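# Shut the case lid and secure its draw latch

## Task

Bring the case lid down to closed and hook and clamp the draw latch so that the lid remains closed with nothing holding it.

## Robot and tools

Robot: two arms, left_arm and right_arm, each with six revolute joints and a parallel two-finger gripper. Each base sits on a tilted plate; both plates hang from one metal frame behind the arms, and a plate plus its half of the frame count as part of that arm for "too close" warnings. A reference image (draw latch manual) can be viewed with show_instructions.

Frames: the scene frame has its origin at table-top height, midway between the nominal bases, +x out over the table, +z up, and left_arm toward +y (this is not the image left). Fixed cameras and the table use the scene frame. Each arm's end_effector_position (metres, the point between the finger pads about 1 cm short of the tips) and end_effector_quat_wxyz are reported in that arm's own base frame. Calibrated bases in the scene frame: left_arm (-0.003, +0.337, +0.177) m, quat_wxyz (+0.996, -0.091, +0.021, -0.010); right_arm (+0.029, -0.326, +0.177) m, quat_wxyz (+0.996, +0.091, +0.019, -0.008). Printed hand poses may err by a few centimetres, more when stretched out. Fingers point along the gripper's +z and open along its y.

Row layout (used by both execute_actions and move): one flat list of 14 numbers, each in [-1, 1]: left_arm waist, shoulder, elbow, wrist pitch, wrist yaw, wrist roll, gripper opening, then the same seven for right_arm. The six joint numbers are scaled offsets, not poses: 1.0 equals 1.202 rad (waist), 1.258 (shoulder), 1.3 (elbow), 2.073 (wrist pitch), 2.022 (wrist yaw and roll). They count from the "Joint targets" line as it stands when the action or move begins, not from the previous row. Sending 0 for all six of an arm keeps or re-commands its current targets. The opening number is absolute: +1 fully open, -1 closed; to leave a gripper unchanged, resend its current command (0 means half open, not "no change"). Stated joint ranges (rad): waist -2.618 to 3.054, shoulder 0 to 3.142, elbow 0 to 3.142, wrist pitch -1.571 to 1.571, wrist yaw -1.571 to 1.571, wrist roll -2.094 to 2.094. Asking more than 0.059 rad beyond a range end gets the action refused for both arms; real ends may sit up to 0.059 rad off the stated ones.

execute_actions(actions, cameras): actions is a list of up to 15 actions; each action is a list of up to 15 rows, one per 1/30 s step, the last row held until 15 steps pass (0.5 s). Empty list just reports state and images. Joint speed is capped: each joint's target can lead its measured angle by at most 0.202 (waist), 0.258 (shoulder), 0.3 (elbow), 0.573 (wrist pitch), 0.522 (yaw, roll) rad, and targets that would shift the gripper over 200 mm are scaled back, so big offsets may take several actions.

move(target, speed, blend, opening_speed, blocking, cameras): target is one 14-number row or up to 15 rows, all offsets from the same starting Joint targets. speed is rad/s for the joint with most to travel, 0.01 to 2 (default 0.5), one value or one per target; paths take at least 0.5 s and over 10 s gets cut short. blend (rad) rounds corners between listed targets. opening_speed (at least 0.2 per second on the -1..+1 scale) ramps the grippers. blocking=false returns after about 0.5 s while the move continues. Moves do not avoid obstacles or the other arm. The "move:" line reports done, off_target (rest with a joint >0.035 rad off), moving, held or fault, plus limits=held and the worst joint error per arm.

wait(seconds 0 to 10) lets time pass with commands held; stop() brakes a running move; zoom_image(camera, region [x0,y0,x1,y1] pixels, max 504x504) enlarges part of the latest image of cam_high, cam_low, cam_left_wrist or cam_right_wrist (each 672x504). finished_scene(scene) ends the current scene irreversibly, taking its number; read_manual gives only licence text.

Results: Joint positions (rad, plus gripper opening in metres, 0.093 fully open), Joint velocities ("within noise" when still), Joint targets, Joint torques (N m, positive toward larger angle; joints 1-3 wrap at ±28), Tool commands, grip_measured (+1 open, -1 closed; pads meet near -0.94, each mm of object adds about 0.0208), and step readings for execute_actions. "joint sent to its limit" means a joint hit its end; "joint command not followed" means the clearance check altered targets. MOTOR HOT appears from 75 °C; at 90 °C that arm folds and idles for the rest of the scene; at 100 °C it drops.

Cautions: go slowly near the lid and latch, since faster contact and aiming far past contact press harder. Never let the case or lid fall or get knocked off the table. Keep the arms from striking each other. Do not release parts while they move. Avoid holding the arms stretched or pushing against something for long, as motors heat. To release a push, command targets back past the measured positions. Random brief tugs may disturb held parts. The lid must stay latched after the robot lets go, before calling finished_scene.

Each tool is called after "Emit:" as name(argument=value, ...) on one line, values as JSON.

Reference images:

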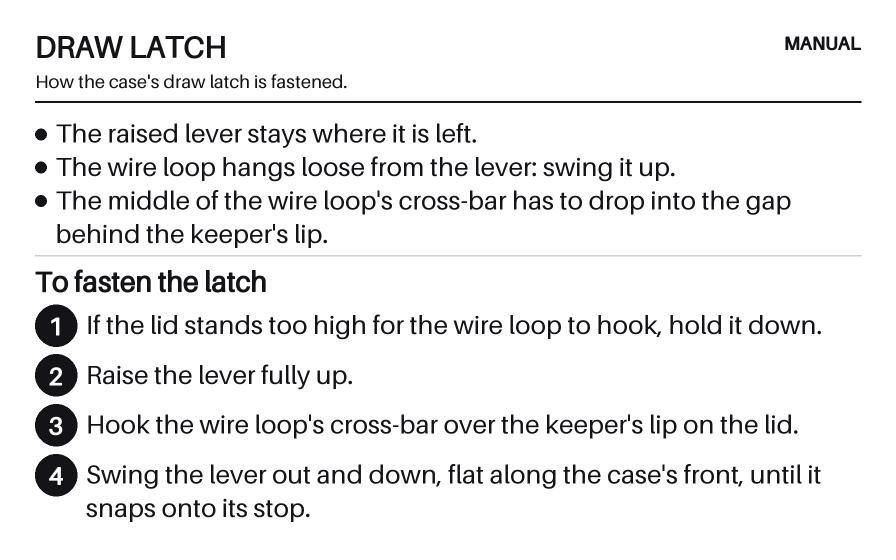

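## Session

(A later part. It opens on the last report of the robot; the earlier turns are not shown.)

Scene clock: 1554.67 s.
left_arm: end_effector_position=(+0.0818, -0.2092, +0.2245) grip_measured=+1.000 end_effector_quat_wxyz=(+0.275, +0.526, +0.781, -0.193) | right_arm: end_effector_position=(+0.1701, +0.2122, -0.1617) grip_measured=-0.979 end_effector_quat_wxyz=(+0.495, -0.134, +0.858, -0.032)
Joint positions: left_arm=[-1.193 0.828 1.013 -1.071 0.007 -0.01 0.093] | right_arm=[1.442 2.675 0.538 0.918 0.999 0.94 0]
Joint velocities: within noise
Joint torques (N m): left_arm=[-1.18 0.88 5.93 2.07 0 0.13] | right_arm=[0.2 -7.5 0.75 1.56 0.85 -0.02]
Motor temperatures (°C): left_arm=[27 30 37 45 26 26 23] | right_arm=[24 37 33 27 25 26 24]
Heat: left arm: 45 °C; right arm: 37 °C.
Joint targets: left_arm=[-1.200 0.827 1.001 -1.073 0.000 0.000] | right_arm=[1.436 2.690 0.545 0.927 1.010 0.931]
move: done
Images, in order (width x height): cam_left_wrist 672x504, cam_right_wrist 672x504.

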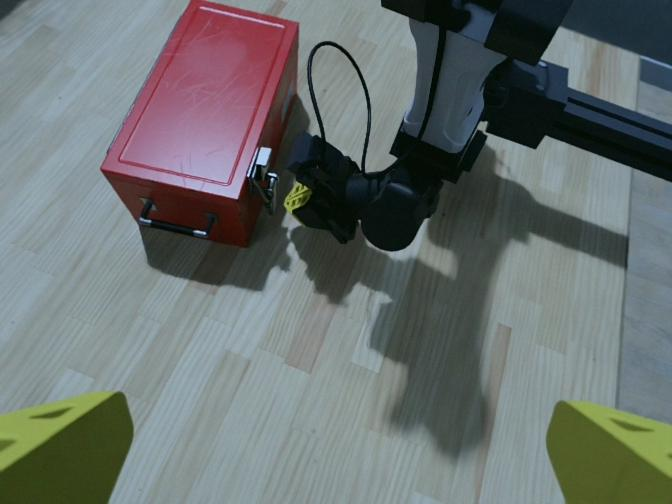

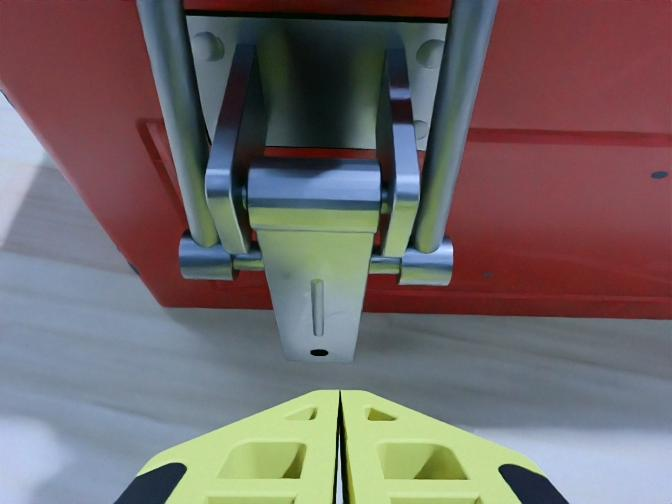

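Emit:
move(target=[0,0,0,0,0,0,1,-0.0316,0.093,0.0146,0.1278,0.0257,-0.0786,-1], speed=0.12, cameras=["cam_right_wrist","cam_left_wrist","cam_low"])

Emit:
zoom_image(camera="cam_left_wrist", region=[180, 90, 360, 225])

Emit:
zoom_image(camera="cam_right_wrist", region=[120, 0, 520, 400])

Scene clock: 1563.47 s.
left_arm: end_effector_position=(+0.0818, -0.2092, +0.2245) grip_measured=+1.000 end_effector_quat_wxyz=(+0.275, +0.526, +0.781, -0.193) | right_arm: end_effector_position=(+0.1814, +0.2156, -0.1640) grip_measured=-0.979 end_effector_quat_wxyz=(+0.529, -0.141, +0.836, -0.025)
Joint positions: left_arm=[-1.193 0.828 1.013 -1.071 0.007 -0.01 0.093] | right_arm=[1.414 2.792 0.554 1.178 1.043 0.781 0]
Joint velocities: within noise
Joint torques (N m): left_arm=[-1.18 0.87 5.91 2.06 0 0.13] | right_arm=[-0.47 -7.62 0.65 1.92 0.9 0]
Motor temperatures (°C): left_arm=[27 30 37 45 26 26 23] | right_arm=[24 37 33 28 25 26 24]
Heat: left arm: 45 °C; right arm: 37 °C.
Joint targets: left_arm=[-1.200 0.827 1.001 -1.073 0.000 0.000] | right_arm=[1.398 2.806 0.565 1.192 1.062 0.772]
move: done
Images, in order (width x height): cam_low 672x504, cam_left_wrist 672x504, cam_right_wrist 672x504.

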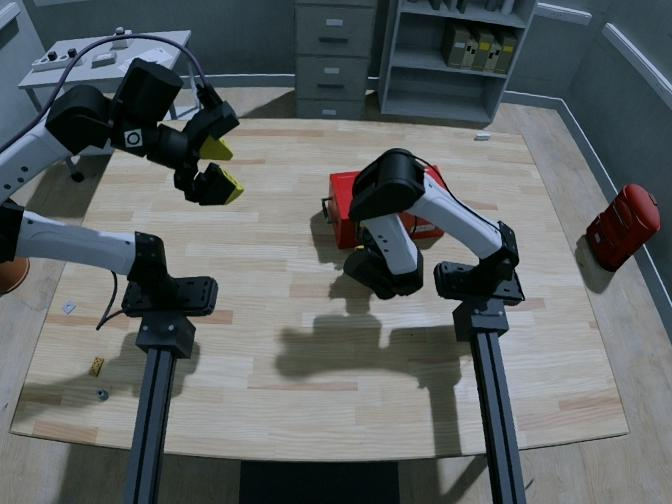

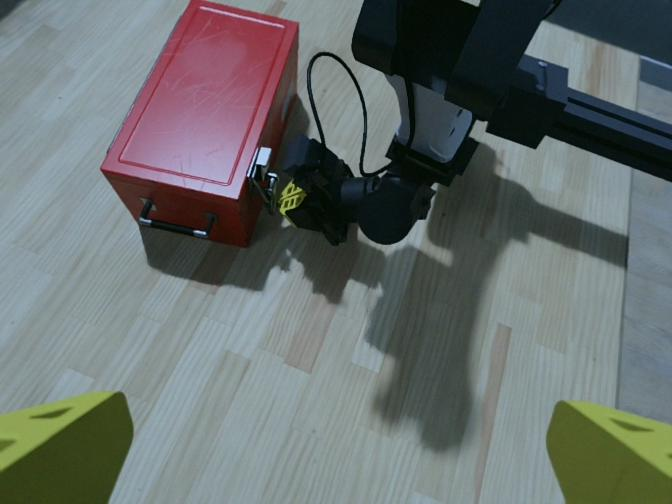

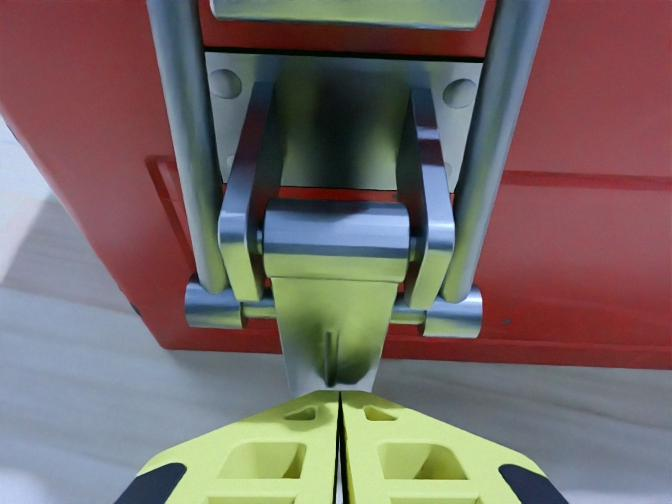

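Scaled by 2.800 from the camera's 672x504 image, which has a finer 960x720 frame.

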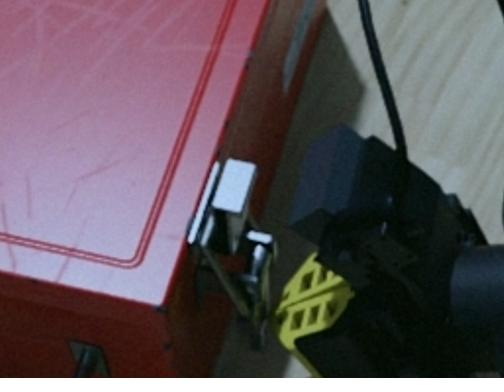

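Scaled by 1.260 from the camera's 672x504 image, which has a finer 960x720 frame.

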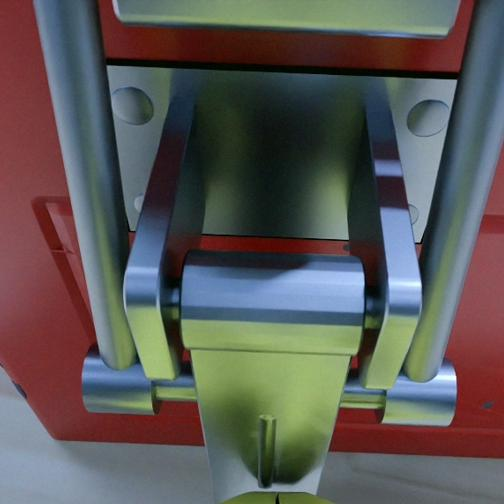

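Emit:
move(target=[0,0,0,0,0,0,1,-0.0366,-0.012,0.02,-0.018,-0.005,0,-1], speed=0.1, cameras=["cam_right_wrist","cam_left_wrist"])

Emit:
zoom_image(camera="cam_left_wrist", region=[180, 90, 360, 225])

Scene clock: 1570.63 s.
left_arm: end_effector_position=(+0.0818, -0.2092, +0.2245) grip_measured=+1.000 end_effector_quat_wxyz=(+0.275, +0.526, +0.781, -0.193) | right_arm: end_effector_position=(+0.1906, +0.2187, -0.1647) grip_measured=-0.979 end_effector_quat_wxyz=(+0.532, -0.120, +0.838, -0.023)
Joint positions: left_arm=[-1.193 0.828 1.013 -1.071 0.007 -0.01 0.093] | right_arm=[1.38 2.792 0.58 1.179 1.043 0.78 0]
Joint velocities: within noise
Joint torques (N m): left_arm=[-1.16 0.88 5.89 2.06 0 0.14] | right_arm=[-1.17 -9.39 0.76 1.49 0.78 0.01]
Motor temperatures (°C): left_arm=[27 30 37 45 26 26 23] | right_arm=[24 37 33 29 25 26 24]
Heat: left arm: 45 °C; right arm: 37 °C.
Joint targets: left_arm=[-1.200 0.827 1.001 -1.073 0.000 0.000] | right_arm=[1.354 2.791 0.590 1.154 1.052 0.772]
move: done
Images, in order (width x height): cam_left_wrist 672x504, cam_right_wrist 672x504.

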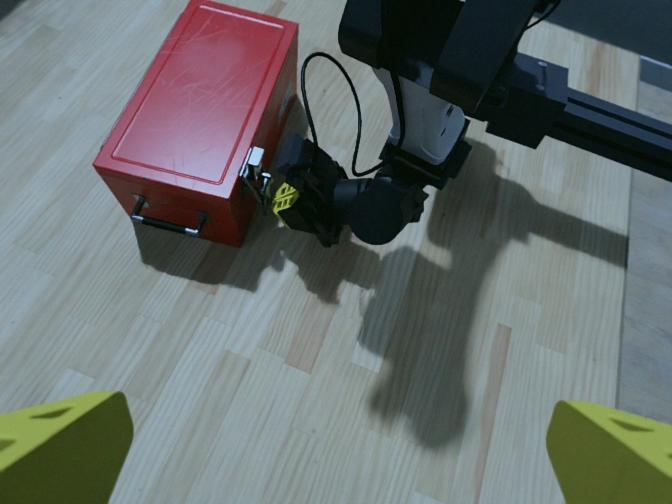

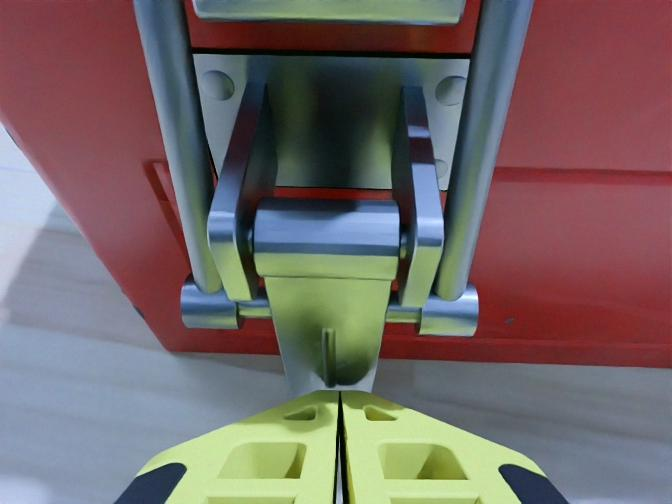

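Scaled by 2.800 from the camera's 672x504 image, which has a finer 960x720 frame.

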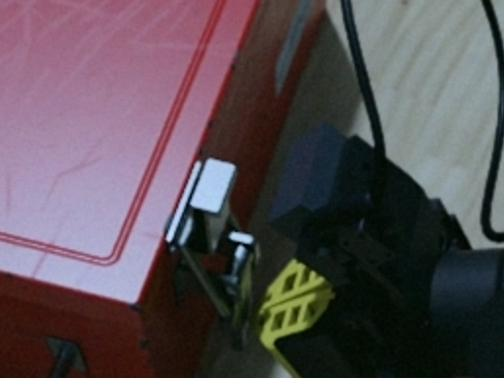

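Emit:
move(target=[[0,0,0,0,0,0,1,0.1073,-0.1622,-0.0538,-0.1915,-0.0465,0.1024,-1],[0,0,0,0,0,0,1,0.05,-0.649,-0.0138,-0.603,-0.2067,0.1775,-1]], speed=0.5, blend=0.05, cameras=["cam_right_wrist","cam_left_wrist"])

Emit:
zoom_image(camera="cam_left_wrist", region=[180, 90, 360, 225])

Emit:
zoom_image(camera="cam_right_wrist", region=[160, 0, 520, 280])

Scene clock: 1579.77 s.
left_arm: end_effector_position=(+0.0818, -0.2092, +0.2245) grip_measured=+1.000 end_effector_quat_wxyz=(+0.275, +0.526, +0.781, -0.193) | right_arm: end_effector_position=(+0.1352, +0.2127, -0.0884) grip_measured=-0.979 end_effector_quat_wxyz=(+0.312, -0.133, +0.938, -0.071)
Joint positions: left_arm=[-1.193 0.828 1.013 -1.071 0.007 -0.01 0.093] | right_arm=[1.421 1.993 0.555 -0.083 0.65 1.122 0]
Joint velocities: within noise
Joint torques (N m): left_arm=[-1.21 0.94 5.93 2.06 0 0.13] | right_arm=[0.13 -9.03 5.03 0.83 0.46 0.17]
Motor temperatures (°C): left_arm=[27 30 37 45 26 26 23] | right_arm=[24 38 33 28 25 26 24]
Heat: left arm: 45 °C; right arm: 38 °C.
Joint targets: left_arm=[-1.200 0.827 1.001 -1.073 0.000 0.000] | right_arm=[1.414 1.975 0.572 -0.096 0.634 1.131]
move: done
Images, in order (width x height): cam_left_wrist 672x504, cam_right_wrist 672x504.

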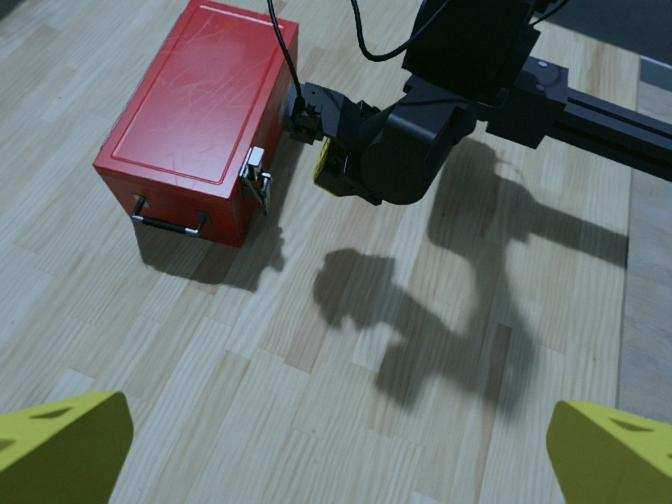

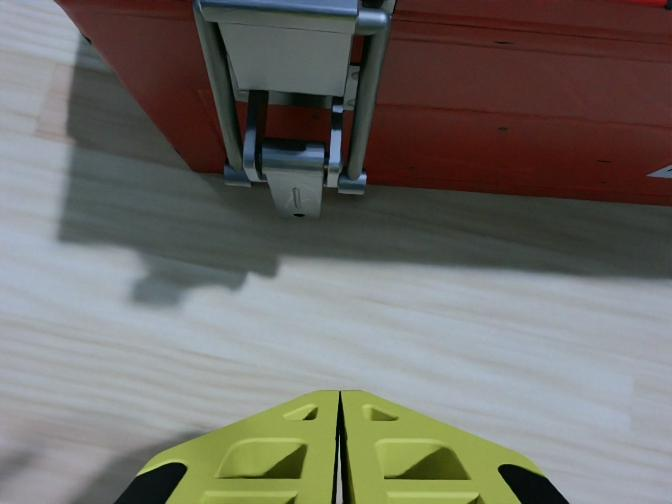

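Scaled by 2.800 from the camera's 672x504 image, which has a finer 960x720 frame.

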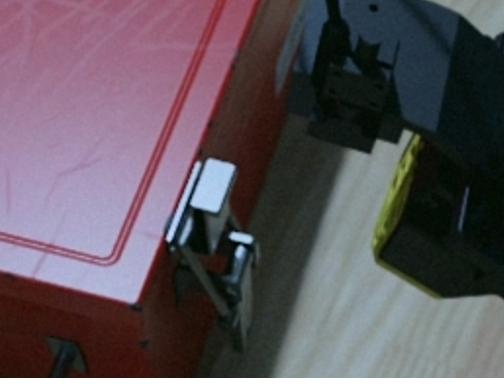

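Scaled by 1.400 from the camera's 672x504 image, which has a finer 960x720 frame.

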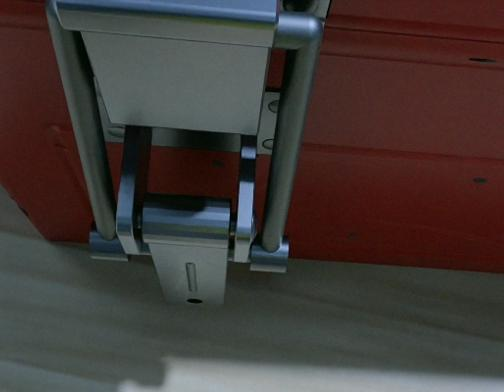

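Emit:
move(target=[0,0,0,0,0,0,1,-0.3,-0.626,0.45,-0.3,-0.13,-0.56,-1], speed=0.8, cameras=["cam_low","cam_left_wrist","cam_right_wrist"])

Emit:
zoom_image(camera="cam_low", region=[300, 160, 480, 270])

Emit:
zoom_image(camera="cam_left_wrist", region=[200, 120, 320, 240])

Scene clock: 1586.90 s.
left_arm: end_effector_position=(+0.0818, -0.2092, +0.2245) grip_measured=+1.000 end_effector_quat_wxyz=(+0.275, +0.526, +0.781, -0.193) | right_arm: end_effector_position=(+0.2201, +0.2625, +0.2510) grip_measured=-0.979 end_effector_quat_wxyz=(+0.428, -0.385, +0.816, +0.049)
Joint positions: left_arm=[-1.193 0.828 1.013 -1.071 0.007 -0.01 0.093] | right_arm=[1.059 1.184 1.14 -0.702 0.386 0.008 0]
Joint velocities: within noise
Joint torques (N m): left_arm=[-1.18 0.88 5.93 2.06 0 0.15] | right_arm=[0.27 -2.96 8.44 2.28 0.16 0.06]
Motor temperatures (°C): left_arm=[27 30 37 45 26 26 23] | right_arm=[24 37 33 28 25 26 24]
Heat: left arm: 45 °C; right arm: 37 °C.
Joint targets: left_arm=[-1.200 0.827 1.001 -1.073 0.000 0.000] | right_arm=[1.053 1.188 1.158 -0.718 0.371 -0.002]
move: done
Images, in order (width x height): cam_low 672x504, cam_left_wrist 672x504, cam_right_wrist 672x504.

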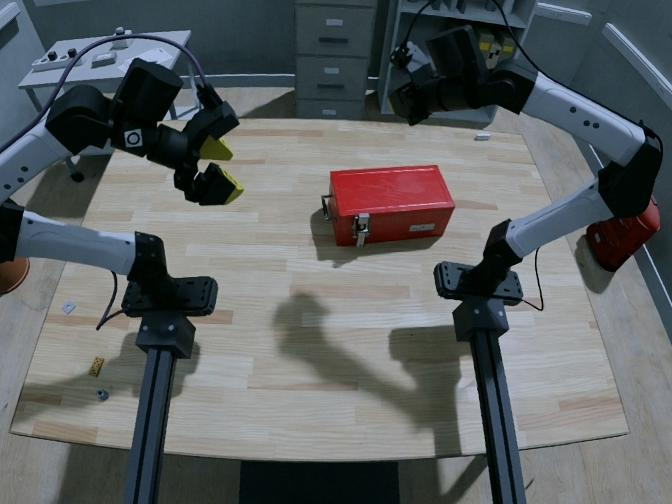

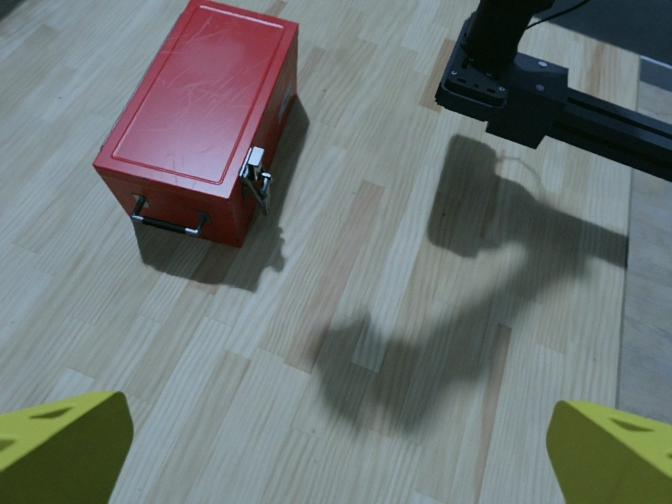

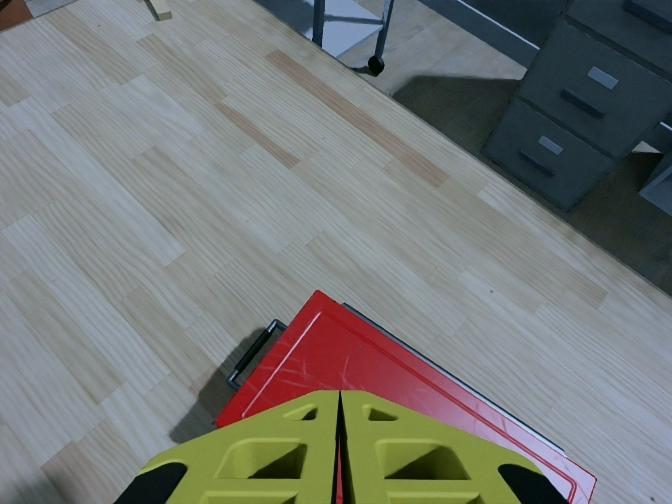

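Scaled by 2.800 from the camera's 672x504 image, which has a finer 960x720 frame.

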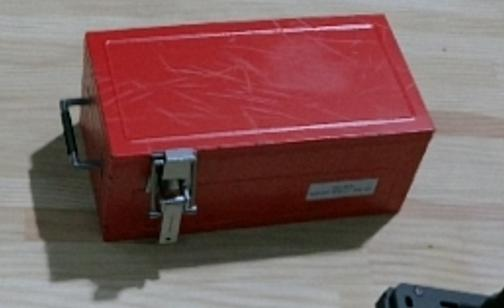

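Scaled by 4.200 from the camera's 672x504 image, which has a finer 960x720 frame.

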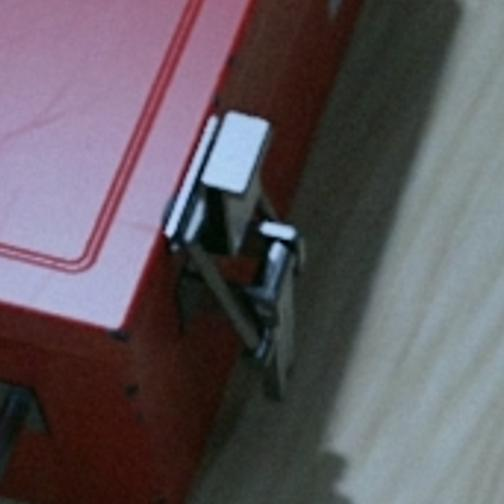

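Emit:
finished_scene(scene=1)

The scene is finished: the task was done.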